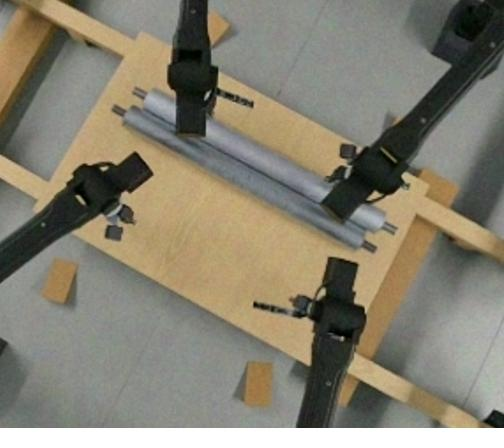

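move(
  arm5={"target": [-0.870, -0.1815, 0.900, 0, 1, 0, 0], "speed": 0.03},
  arm8={"target": [0.803, -0.2195, 0.898, 0, 1, 0, 0], "speed": 0.03},
  cameras=["cam_high"],
)

Scene clock: 1326.50 s.
Joint torques (N m): arm1=[1.44 -25.58 12.27 -3.66 0.19 0.03] | arm2=[1.32 -17.61 13.68 -0.27 -0.16 0.11] | arm3=[-0.21 -10.99 11.32 -0.55 0.01 0.02] | arm4=[0.73 -28.4 11.23 -4.29 -0.18 -0.12] | arm5=[2.37 -27.46 11.29 -6.42 0.2 0.02] | arm6=[1.03 -17.85 11.54 -0.02 -0.05 0.06] | arm7=[1.44 -15.91 10.59 0.46 0.06 -0.04] | arm8=[0.15 -27.63 14.5 -4.79 -0.28 -0.01]
Motor temperatures (°C): arm1=[24 33 37 24 27 22] | arm2=[29 29 49 22 24 24] | arm3=[23 28 45 24 25 25] | arm4=[26 38 45 29 23 25] | arm5=[25 36 36 28 26 25] | arm6=[25 30 39 23 25 26] | arm7=[26 30 38 24 25 26] | arm8=[27 38 53 27 24 26]
Heat: arm1: hottest joint3_rad 37 °C; arm2: hottest joint3_rad 49 °C; arm3: hottest joint3_rad 45 °C; arm4: hottest joint3_rad 45 °C; arm5: hottest joint2_rad 36 °C; arm6: hottest joint3_rad 39 °C; arm7: hottest joint3_rad 38 °C; arm8: hottest joint3_rad 53 °C.
move: arm5 off_target; arm8 off_target
Joint velocities: within noise
arm1, arm2, arm3, arm4, arm6, arm7: as last shown
arm1.joint_positions: joint1_rad=-0.546 joint2_rad=+2.023 joint3_rad=+1.714 joint4_rad=-1.312 joint5_rad=-0.007 joint6_rad=-0.541 hand_little=-0.214 hand_ring=-0.201 hand_middle=-0.187 hand_index=-0.187 hand_thumb_turn=-1.000 hand_thumb_bend=+1.000 hand_force_limit=-0.300 hand_speed=-0.860
arm1.ring_load_n: 1.0
arm1.middle_load_n: 3.0
arm1.index_load_n: 8.5
arm1.hand: x=+0.8684 y=+0.2016 z=+0.8108 quat_wxyz=(-0.012, -0.004, -1.000, -0.018) (m; scene frame)
arm3.little_load_n: 0.0
arm4.joint_positions: joint1_rad=+0.634 joint2_rad=+1.950 joint3_rad=+1.556 joint4_rad=-1.212 joint5_rad=+0.004 joint6_rad=+0.596 hand_little=-0.229 hand_ring=-0.227 hand_middle=-0.228 hand_index=-0.241 hand_thumb_turn=-1.000 hand_thumb_bend=+1.000 hand_force_limit=-0.300 hand_speed=-0.860
arm4.little_load_n: 9.0
arm4.ring_load_n: 7.0
arm4.middle_load_n: 1.5
arm4.hand: x=-0.8039 y=+0.2336 z=+0.8102 quat_wxyz=(+0.012, -0.003, -1.000, -0.013) (m; scene frame)
arm4.hand_target: x=-0.8036 y=+0.2347 z=+0.8800 quat_wxyz=(-0.002, +0.000, -1.000, +0.002) (m; scene frame)
arm5.joint_positions: joint1_rad=-0.555 joint2_rad=+2.074 joint3_rad=+1.732 joint4_rad=-1.274 joint5_rad=+0.005 joint6_rad=-0.522 hand_little=-0.254 hand_ring=-0.227 hand_middle=-0.226 hand_index=-0.226 hand_thumb_turn=-1.000 hand_thumb_bend=+1.000 hand_force_limit=-0.300 hand_speed=-0.860
arm5.joint_status: not commanded
arm5.hand_stopped_by: force,force,force,force,target,target
arm5.little_load_n: 0.0
arm5.ring_load_n: 0.0
arm5.middle_load_n: 7.0
arm5.index_load_n: 13.5
arm5.thumb_bend_load_n: 0.0
arm5.thumb_turn_load_n: 0.0
arm5.hand: x=-0.8703 y=-0.1829 z=+0.7992 quat_wxyz=(+0.022, +1.000, +0.000, -0.015) (m; scene frame)
arm5.hand_target: x=-0.8717 y=-0.1846 z=+0.8907 quat_wxyz=(-0.002, +1.000, +0.000, +0.001) (m; scene frame)
arm5.hand_status: off_target (0.101 m and 3.0 deg from the pose sent, 0.104 m and 2.7 deg at the start; pose on its path clipped on 17 of 36 steps)
arm6.joint_positions: joint1_rad=-0.287 joint2_rad=+1.877 joint3_rad=+1.688 joint4_rad=-1.438 joint5_rad=+0.005 joint6_rad=-0.292 hand_little=+1.000 hand_ring=+1.000 hand_middle=+1.000 hand_index=+1.000 hand_thumb_turn=+1.000 hand_thumb_bend=+1.000 hand_force_limit=+0.000 hand_speed=-0.800
arm6.middle_load_n: -1.0
arm6.hand: x=-0.2504 y=-0.1722 z=+0.9524 quat_wxyz=(+0.019, +1.000, +0.006, -0.005) (m; scene frame)
arm7.joint_positions: joint1_rad=+0.412 joint2_rad=+1.922 joint3_rad=+1.972 joint4_rad=-1.658 joint5_rad=-0.004 joint6_rad=+0.442 hand_little=+1.000 hand_ring=+1.000 hand_middle=+1.000 hand_index=+1.000 hand_thumb_turn=+1.000 hand_thumb_bend=+1.000 hand_force_limit=+0.000 hand_speed=-0.800
arm7.middle_load_n: -2.5
arm7.hand: x=+0.1029 y=-0.1821 z=+0.9542 quat_wxyz=(+0.018, +1.000, +0.000, +0.006) (m; scene frame)
arm7.hand_target: x=+0.1004 y=-0.1694 z=+0.9649 quat_wxyz=(+0.000, +1.000, +0.000, +0.000) (m; scene frame)
arm8.joint_positions: joint1_rad=+0.583 joint2_rad=+1.953 joint3_rad=+1.654 joint4_rad=-1.322 joint5_rad=-0.003 joint6_rad=+0.553 hand_little=-0.293 hand_ring=-0.291 hand_middle=-0.292 hand_index=-0.305 hand_thumb_turn=-1.000 hand_thumb_bend=+1.000 hand_force_limit=-0.300 hand_speed=-0.860
arm8.joint_status: not commanded
arm8.hand_stopped_by: force,force,force,force,target,target
arm8.little_load_n: 9.0
arm8.ring_load_n: 13.0
arm8.middle_load_n: 2.5
arm8.index_load_n: 0.0
arm8.thumb_bend_load_n: 0.5
arm8.thumb_turn_load_n: 0.0
arm8.hand: x=+0.8018 y=-0.2184 z=+0.8002 quat_wxyz=(+0.022, +1.000, -0.001, +0.017) (m; scene frame)
arm8.hand_target: x=+0.8041 y=-0.2228 z=+0.8902 quat_wxyz=(-0.002, +1.000, +0.000, -0.002) (m; scene frame)
arm8.hand_status: off_target (0.098 m and 3.2 deg from the pose sent, 0.101 m and 3.0 deg at the start)
pictures: cam_high

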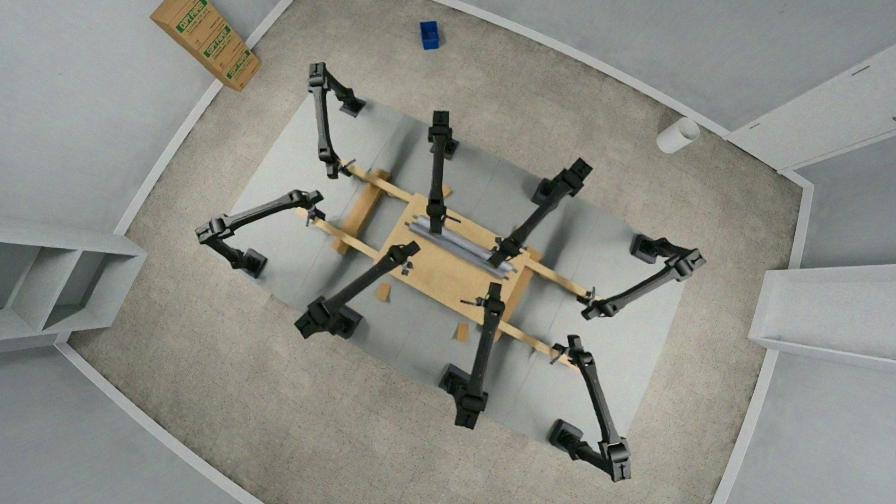

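move(
  arm1={"target": [0.872, 0.2005, 0.898, 0, 0, 1, 0], "speed": 0.03},
  arm4={"target": [-0.803, 0.233, 0.898, 0, 0, 1, 0], "speed": 0.03},
  arm5={"target": [-0.870, -0.1815, 0.924, 0, 1, 0, 0], "speed": 0.03},
  arm8={"target": [0.803, -0.2195, 0.921, 0, 1, 0, 0], "speed": 0.03},
  arm2={"target": [0.195, 0.212, 0.985, 0, 0, 1, 0], "speed": 0.03},
  arm3={"target": [-0.25, 0.204, 0.985, 0, 0, 1, 0], "speed": 0.03},
  arm6={"target": [-0.245, -0.158, 0.985, 0, 1, 0, 0], "speed": 0.03},
  arm7={"target": [0.10, -0.169, 0.985, 0, 1, 0, 0], "speed": 0.03},
  cameras=["cam_high"],
)

Scene clock: 1346.30 s.
Joint torques (N m): arm1=[1.44 -26.34 12.66 -3.7 0.16 0.01] | arm2=[0.5 -19.19 13.68 -0.16 -0.13 0.09] | arm3=[-0.09 -11.11 11.28 -0.68 0.01 0.02] | arm4=[1.03 -29.45 11.55 -4.36 -0.16 -0.13] | arm5=[3.02 -27.69 11.21 -6.17 0.26 0.03] | arm6=[1.14 -18.49 11.69 -0.31 -0.03 0.06] | arm7=[1.38 -17.38 10.7 0.36 -0.06 -0.03] | arm8=[0.15 -27.81 14.69 -4.78 -0.27 -0.01]
Motor temperatures (°C): arm1=[24 34 37 24 27 22] | arm2=[29 29 49 22 24 24] | arm3=[23 28 45 24 25 25] | arm4=[26 39 45 29 23 25] | arm5=[25 43 36 28 26 25] | arm6=[25 30 41 23 25 26] | arm7=[26 30 40 24 25 26] | arm8=[27 43 55 28 24 26]
Heat: arm1: hottest joint3_rad 37 °C; arm2: hottest joint3_rad 49 °C; arm3: hottest joint3_rad 45 °C; arm4: hottest joint3_rad 45 °C; arm5: hottest joint2_rad 43 °C; arm6: hottest joint3_rad 41 °C; arm7: hottest joint3_rad 40 °C; arm8: hottest joint3_rad 55 °C.
move: arm1 off_target; arm2 off_target; arm3 off_target; arm4 off_target; arm5 off_target; arm6 off_target; arm7 off_target; arm8 off_target
Joint velocities: within noise
arm1.joint_positions: joint1_rad=-0.546 joint2_rad=+2.023 joint3_rad=+1.736 joint4_rad=-1.343 joint5_rad=-0.006 joint6_rad=-0.541 hand_little=-0.214 hand_ring=-0.201 hand_middle=-0.187 hand_index=-0.187 hand_thumb_turn=-1.000 hand_thumb_bend=+1.000 hand_force_limit=-0.300 hand_speed=-0.860
arm1.joint_status: not commanded
arm1.hand_stopped_by: force,force,force,force,target,target
arm1.little_load_n: 0.0
arm1.ring_load_n: 0.5
arm1.middle_load_n: 3.0
arm1.index_load_n: 8.5
arm1.thumb_bend_load_n: 0.0
arm1.thumb_turn_load_n: 0.0
arm1.hand: x=+0.8684 y=+0.2021 z=+0.8194 quat_wxyz=(-0.014, -0.004, -1.000, -0.022) (m; scene frame)
arm1.hand_target: x=+0.8731 y=+0.2030 z=+0.8926 quat_wxyz=(+0.001, +0.000, -1.000, +0.001) (m; scene frame)
arm1.hand_status: off_target (0.079 m and 3.1 deg from the pose sent, 0.087 m and 2.5 deg at the start)
arm2.joint_positions: joint1_rad=-0.343 joint2_rad=+1.821 joint3_rad=+1.660 joint4_rad=-1.488 joint5_rad=+0.005 joint6_rad=-0.396 hand_little=+1.000 hand_ring=+1.000 hand_middle=+1.000 hand_index=+1.000 hand_thumb_turn=+1.000 hand_thumb_bend=+1.000 hand_force_limit=+0.000 hand_speed=-0.800
arm2.joint_status: not commanded
arm2.hand_stopped_by: target,target,target,target,target,target
arm2.little_load_n: 0.0
arm2.ring_load_n: 0.0
arm2.middle_load_n: 0.0
arm2.index_load_n: 0.0
arm2.thumb_bend_load_n: 0.0
arm2.thumb_turn_load_n: 0.0
arm2.hand: x=+0.2035 y=+0.2266 z=+0.9599 quat_wxyz=(-0.011, +0.006, -0.999, -0.030) (m; scene frame)
arm2.hand_target: x=+0.1955 y=+0.2134 z=+0.9850 quat_wxyz=(+0.000, +0.000, -1.000, +0.000) (m; scene frame)
arm2.hand_status: off_target (0.030 m and 3.8 deg from the pose sent, 0.046 m and 3.4 deg at the start)
arm3.joint_positions: joint1_rad=+0.269 joint2_rad=+1.680 joint3_rad=+1.680 joint4_rad=-1.587 joint5_rad=+0.011 joint6_rad=+0.212 hand_little=+1.000 hand_ring=+1.000 hand_middle=+1.000 hand_index=+1.000 hand_thumb_turn=+1.000 hand_thumb_bend=+1.000 hand_force_limit=+0.000 hand_speed=-0.800
arm3.joint_status: not commanded
arm3.hand_stopped_by: target,target,target,target,target,target
arm3.little_load_n: 0.0
arm3.ring_load_n: 0.0
arm3.middle_load_n: 0.0
arm3.index_load_n: 0.0
arm3.thumb_bend_load_n: 0.0
arm3.thumb_turn_load_n: 0.0
arm3.hand: x=-0.2493 y=+0.2188 z=+0.9795 quat_wxyz=(+0.002, +0.003, -1.000, -0.007) (m; scene frame)
arm3.hand_target: x=-0.2503 y=+0.2045 z=+0.9849 quat_wxyz=(+0.000, +0.000, -1.000, +0.001) (m; scene frame)
arm3.hand_status: off_target (0.016 m and 0.9 deg from the pose sent, 0.030 m and 0.9 deg at the start)
arm4.joint_positions: joint1_rad=+0.634 joint2_rad=+1.950 joint3_rad=+1.572 joint4_rad=-1.240 joint5_rad=+0.003 joint6_rad=+0.596 hand_little=-0.229 hand_ring=-0.227 hand_middle=-0.228 hand_index=-0.241 hand_thumb_turn=-1.000 hand_thumb_bend=+1.000 hand_force_limit=-0.300 hand_speed=-0.860
arm4.joint_status: not commanded
arm4.hand_stopped_by: force,force,force,force,target,target
arm4.little_load_n: 10.0
arm4.ring_load_n: 7.0
arm4.middle_load_n: 0.5
arm4.index_load_n: 0.0
arm4.thumb_bend_load_n: -0.5
arm4.thumb_turn_load_n: 0.0
arm4.hand: x=-0.8043 y=+0.2345 z=+0.8165 quat_wxyz=(+0.015, -0.003, -1.000, -0.019) (m; scene frame)
arm4.hand_target: x=-0.8039 y=+0.2352 z=+0.8924 quat_wxyz=(-0.001, +0.000, -1.000, +0.002) (m; scene frame)
arm4.hand_status: off_target (0.082 m and 2.7 deg from the pose sent, 0.088 m and 2.1 deg at the start)
arm5.joint_positions: joint1_rad=-0.554 joint2_rad=+2.074 joint3_rad=+1.738 joint4_rad=-1.282 joint5_rad=+0.004 joint6_rad=-0.522 hand_little=-0.254 hand_ring=-0.227 hand_middle=-0.226 hand_index=-0.226 hand_thumb_turn=-1.000 hand_thumb_bend=+1.000 hand_force_limit=-0.300 hand_speed=-0.860
arm5.joint_status: not commanded
arm5.hand_stopped_by: force,force,force,force,target,target
arm5.little_load_n: 0.0
arm5.ring_load_n: 0.0
arm5.middle_load_n: 6.5
arm5.index_load_n: 13.5
arm5.thumb_bend_load_n: 0.0
arm5.thumb_turn_load_n: 0.0
arm5.hand: x=-0.8706 y=-0.1823 z=+0.8016 quat_wxyz=(+0.022, +1.000, +0.001, -0.016) (m; scene frame)
arm5.hand_target: x=-0.8717 y=-0.1847 z=+0.8930 quat_wxyz=(-0.002, +1.000, +0.000, +0.001) (m; scene frame)
arm5.hand_status: off_target (0.122 m and 3.1 deg from the pose sent, 0.125 m and 3.0 deg at the start; pose on its path clipped on 40 of 48 steps)
arm6.joint_positions: joint1_rad=-0.287 joint2_rad=+1.877 joint3_rad=+1.729 joint4_rad=-1.482 joint5_rad=+0.005 joint6_rad=-0.291 hand_little=+1.000 hand_ring=+1.000 hand_middle=+1.000 hand_index=+1.000 hand_thumb_turn=+1.000 hand_thumb_bend=+1.000 hand_force_limit=+0.000 hand_speed=-0.800
arm6.joint_status: not commanded
arm6.hand_stopped_by: target,target,target,target,target,target
arm6.little_load_n: 0.0
arm6.ring_load_n: 0.0
arm6.middle_load_n: 0.0
arm6.index_load_n: 0.0
arm6.thumb_bend_load_n: 0.0
arm6.thumb_turn_load_n: 0.0
arm6.hand: x=-0.2499 y=-0.1705 z=+0.9681 quat_wxyz=(+0.020, +1.000, +0.006, -0.006) (m; scene frame)
arm6.hand_target: x=-0.2452 y=-0.1588 z=+0.9851 quat_wxyz=(+0.000, +1.000, +0.000, +0.000) (m; scene frame)
arm6.hand_status: off_target (0.022 m and 2.5 deg from the pose sent, 0.036 m and 2.4 deg at the start)
arm7.joint_positions: joint1_rad=+0.412 joint2_rad=+1.920 joint3_rad=+1.998 joint4_rad=-1.673 joint5_rad=-0.004 joint6_rad=+0.442 hand_little=+1.000 hand_ring=+1.000 hand_middle=+1.000 hand_index=+1.000 hand_thumb_turn=+1.000 hand_thumb_bend=+1.000 hand_force_limit=+0.000 hand_speed=-0.800
arm7.joint_status: not commanded
arm7.hand_stopped_by: target,target,target,target,target,target
arm7.little_load_n: 0.0
arm7.ring_load_n: -0.5
arm7.middle_load_n: -3.5
arm7.index_load_n: 0.0
arm7.thumb_bend_load_n: -0.5
arm7.thumb_turn_load_n: 0.0
arm7.hand: x=+0.1020 y=-0.1802 z=+0.9644 quat_wxyz=(+0.013, +1.000, +0.000, +0.004) (m; scene frame)
arm7.hand_target: x=+0.1006 y=-0.1700 z=+0.9846 quat_wxyz=(-0.012, +1.000, -0.001, -0.007) (m; scene frame)
arm7.hand_status: off_target (0.024 m and 1.5 deg from the pose sent, 0.034 m and 2.2 deg at the start; a joint's target at an end of its range on 36 of 48 steps)
arm8.joint_positions: joint1_rad=+0.583 joint2_rad=+1.953 joint3_rad=+1.667 joint4_rad=-1.339 joint5_rad=-0.003 joint6_rad=+0.553 hand_little=-0.293 hand_ring=-0.291 hand_middle=-0.292 hand_index=-0.305 hand_thumb_turn=-1.000 hand_thumb_bend=+1.000 hand_force_limit=-0.300 hand_speed=-0.860
arm8.joint_status: not commanded
arm8.hand_stopped_by: force,force,force,force,target,target
arm8.little_load_n: 9.0
arm8.ring_load_n: 13.5
arm8.middle_load_n: 3.0
arm8.index_load_n: 0.0
arm8.thumb_bend_load_n: 0.0
arm8.thumb_turn_load_n: 0.0
arm8.hand: x=+0.8016 y=-0.2182 z=+0.8050 quat_wxyz=(+0.024, +1.000, -0.001, +0.018) (m; scene frame)
arm8.hand_target: x=+0.8041 y=-0.2229 z=+0.8967 quat_wxyz=(-0.002, +1.000, +0.000, -0.002) (m; scene frame)
arm8.hand_status: off_target (0.116 m and 3.5 deg from the pose sent, 0.121 m and 3.2 deg at the start; pose on its path clipped on 38 of 48 steps)
pictures: cam_high

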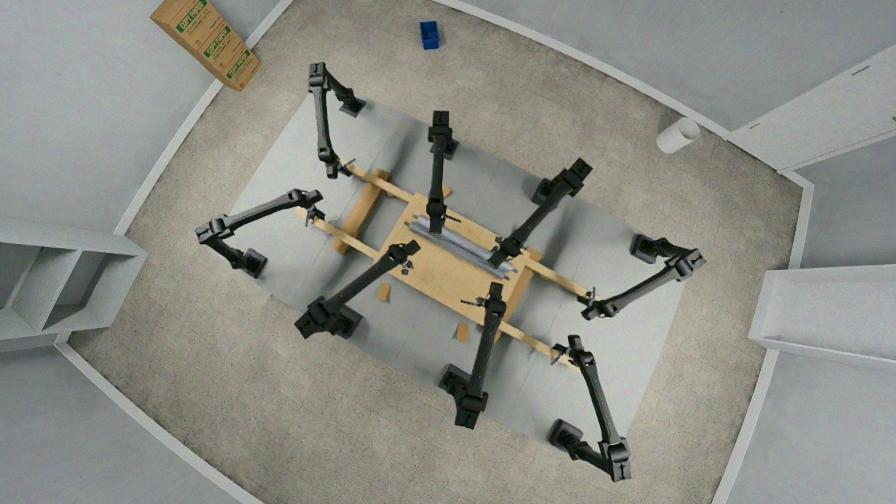

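move(
  arm5={"joints": {"joint2_rad": 1.873, "joint3_rad": 1.790, "joint4_rad": -1.488}, "min_time_s": 2},
  arm8={"joints": {"joint2_rad": 1.757, "joint3_rad": 1.733, "joint4_rad": -1.546}, "min_time_s": 2},
  cameras=[],
)

Scene clock: 1491.60 s.
Joint torques (N m): arm1=[1.55 -26.29 11.58 -3.7 0.45 0.03] | arm2=[0.09 -19.55 13.74 -0.29 -0.11 0.08] | arm3=[0.09 -11.34 11.28 -0.68 0.02 0.02] | arm4=[1.2 -29.16 10.63 -4.27 -0.48 -0.13] | arm5=[2.61 -31.62 9.52 -7.73 0.13 0.05] | arm6=[1.03 -18.08 11.29 -0.01 -0.05 0.06] | arm7=[1.32 -15.09 9.85 0.43 -0.04 -0.03] | arm8=[0.15 -32.44 13.01 -6.04 0 -0.01]
Motor temperatures (°C): arm1=[24 35 40 24 27 22] | arm2=[29 30 50 22 24 24] | arm3=[23 28 43 24 25 25] | arm4=[26 42 48 29 23 25] | arm5=[25 49 38 29 26 25] | arm6=[25 31 39 23 25 26] | arm7=[26 33 40 24 25 26] | arm8=[27 46 55 28 24 26]
Heat: arm1: hottest joint3_rad 40 °C; arm2: hottest joint3_rad 50 °C; arm3: hottest joint3_rad 43 °C; arm4: hottest joint3_rad 48 °C; arm5: hottest joint2_rad 49 °C; arm6: hottest joint3_rad 39 °C; arm7: hottest joint3_rad 40 °C; arm8: hottest joint3_rad 55 °C.
move: arm5 time_out; arm8 time_out
Joint velocities: within noise
arm1, arm2, arm3, arm4, arm6, arm7: as last shown
arm1.joint_positions: joint1_rad=-0.544 joint2_rad=+2.023 joint3_rad=+1.748 joint4_rad=-1.343 joint5_rad=-0.013 joint6_rad=-0.541 hand_little=-0.214 hand_ring=-0.201 hand_middle=-0.187 hand_index=-0.187 hand_thumb_turn=-1.000 hand_thumb_bend=+1.000 hand_force_limit=-0.300 hand_speed=-0.860
arm1.middle_load_n: 3.5
arm1.hand: x=+0.8679 y=+0.1969 z=+0.8230 quat_wxyz=(-0.014, -0.004, -1.000, -0.015) (m; scene frame)
arm1.hand_target: x=+0.8731 y=+0.2029 z=+0.8926 quat_wxyz=(+0.001, +0.000, -1.000, +0.001) (m; scene frame)
arm3.index_load_n: -0.5
arm3.thumb_bend_load_n: -0.5
arm4.joint_positions: joint1_rad=+0.630 joint2_rad=+1.950 joint3_rad=+1.585 joint4_rad=-1.240 joint5_rad=+0.012 joint6_rad=+0.595 hand_little=-0.229 hand_ring=-0.227 hand_middle=-0.228 hand_index=-0.241 hand_thumb_turn=-1.000 hand_thumb_bend=+1.000 hand_force_limit=-0.300 hand_speed=-0.860
arm4.ring_load_n: 9.0
arm4.middle_load_n: 2.0
arm4.thumb_bend_load_n: 0.0
arm4.hand: x=-0.8044 y=+0.2279 z=+0.8200 quat_wxyz=(+0.015, -0.004, -1.000, -0.011) (m; scene frame)
arm4.hand_target: x=-0.8039 y=+0.2352 z=+0.8923 quat_wxyz=(-0.001, +0.000, -1.000, +0.002) (m; scene frame)
arm5.joint_positions: joint1_rad=-0.554 joint2_rad=+2.049 joint3_rad=+1.740 joint4_rad=-1.328 joint5_rad=+0.007 joint6_rad=-0.519 hand_little=-0.254 hand_ring=-0.227 hand_middle=-0.226 hand_index=-0.225 hand_thumb_turn=-1.000 hand_thumb_bend=+1.000 hand_force_limit=-0.300 hand_speed=-0.860
arm5.joint_status: joint2_rad time_out (moved -0.024 of -0.201); joint4_rad time_out (moved -0.046 of -0.206); the others done
arm5.hand_stopped_by: force,force,force,force,target,target
arm5.little_load_n: 0.0
arm5.ring_load_n: 0.0
arm5.middle_load_n: 3.0
arm5.index_load_n: 12.0
arm5.thumb_bend_load_n: 0.0
arm5.thumb_turn_load_n: 0.0
arm5.on_its_own: joint2_rad reads +2.049 and still pushes toward +1.873 since a time_out; joint4_rad reads -1.328 and still pushes toward -1.488 since a time_out
arm5.hand: x=-0.8749 y=-0.1907 z=+0.8187 quat_wxyz=(+0.032, +0.999, -0.001, -0.020) (m; scene frame)
arm5.hand_target: x=-0.8856 y=-0.2097 z=+0.9348 quat_wxyz=(+0.004, +1.000, +0.000, -0.002) (m; scene frame)
arm5.hand_status: not commanded
arm6.joint_positions: joint1_rad=-0.287 joint2_rad=+1.873 joint3_rad=+1.735 joint4_rad=-1.487 joint5_rad=+0.005 joint6_rad=-0.291 hand_little=+1.000 hand_ring=+1.000 hand_middle=+1.000 hand_index=+1.000 hand_thumb_turn=+1.000 hand_thumb_bend=+1.000 hand_force_limit=+0.000 hand_speed=-0.800
arm6.middle_load_n: -0.5
arm6.hand: x=-0.2497 y=-0.1699 z=+0.9723 quat_wxyz=(+0.018, +1.000, +0.006, -0.005) (m; scene frame)
arm6.hand_target: x=-0.2453 y=-0.1588 z=+0.9851 quat_wxyz=(+0.000, +1.000, +0.000, +0.000) (m; scene frame)
arm7.joint_positions: joint1_rad=+0.412 joint2_rad=+1.898 joint3_rad=+2.011 joint4_rad=-1.673 joint5_rad=-0.005 joint6_rad=+0.442 hand_little=+1.000 hand_ring=+1.000 hand_middle=+1.000 hand_index=+1.000 hand_thumb_turn=+1.000 hand_thumb_bend=+1.000 hand_force_limit=+0.000 hand_speed=-0.800
arm7.ring_load_n: 0.0
arm7.middle_load_n: -4.5
arm7.thumb_bend_load_n: 0.0
arm7.hand: x=+0.1016 y=-0.1797 z=+0.9805 quat_wxyz=(-0.003, +1.000, +0.000, -0.004) (m; scene frame)
arm8.joint_positions: joint1_rad=+0.583 joint2_rad=+1.927 joint3_rad=+1.670 joint4_rad=-1.381 joint5_rad=-0.011 joint6_rad=+0.553 hand_little=-0.293 hand_ring=-0.291 hand_middle=-0.293 hand_index=-0.305 hand_thumb_turn=-1.000 hand_thumb_bend=+1.000 hand_force_limit=-0.300 hand_speed=-0.860
arm8.joint_status: joint2_rad time_out (moved -0.026 of -0.196); joint4_rad time_out (moved -0.042 of -0.207); the others done
arm8.hand_stopped_by: force,force,force,force,target,target
arm8.little_load_n: 8.0
arm8.ring_load_n: 9.5
arm8.middle_load_n: 0.5
arm8.index_load_n: 0.0
arm8.thumb_bend_load_n: 0.0
arm8.thumb_turn_load_n: 0.0
arm8.on_its_own: joint2_rad reads +1.927 and still pushes toward +1.757 since a time_out; joint4_rad reads -1.381 and still pushes toward -1.546 since a time_out
arm8.hand: x=+0.8049 y=-0.2267 z=+0.8218 quat_wxyz=(+0.032, +0.999, -0.001, +0.018) (m; scene frame)
arm8.hand_target: x=+0.8201 y=-0.2496 z=+0.9351 quat_wxyz=(+0.002, +1.000, +0.000, +0.001) (m; scene frame)
arm8.hand_status: not commanded
pictures: none
No camera images: "cameras" was empty.


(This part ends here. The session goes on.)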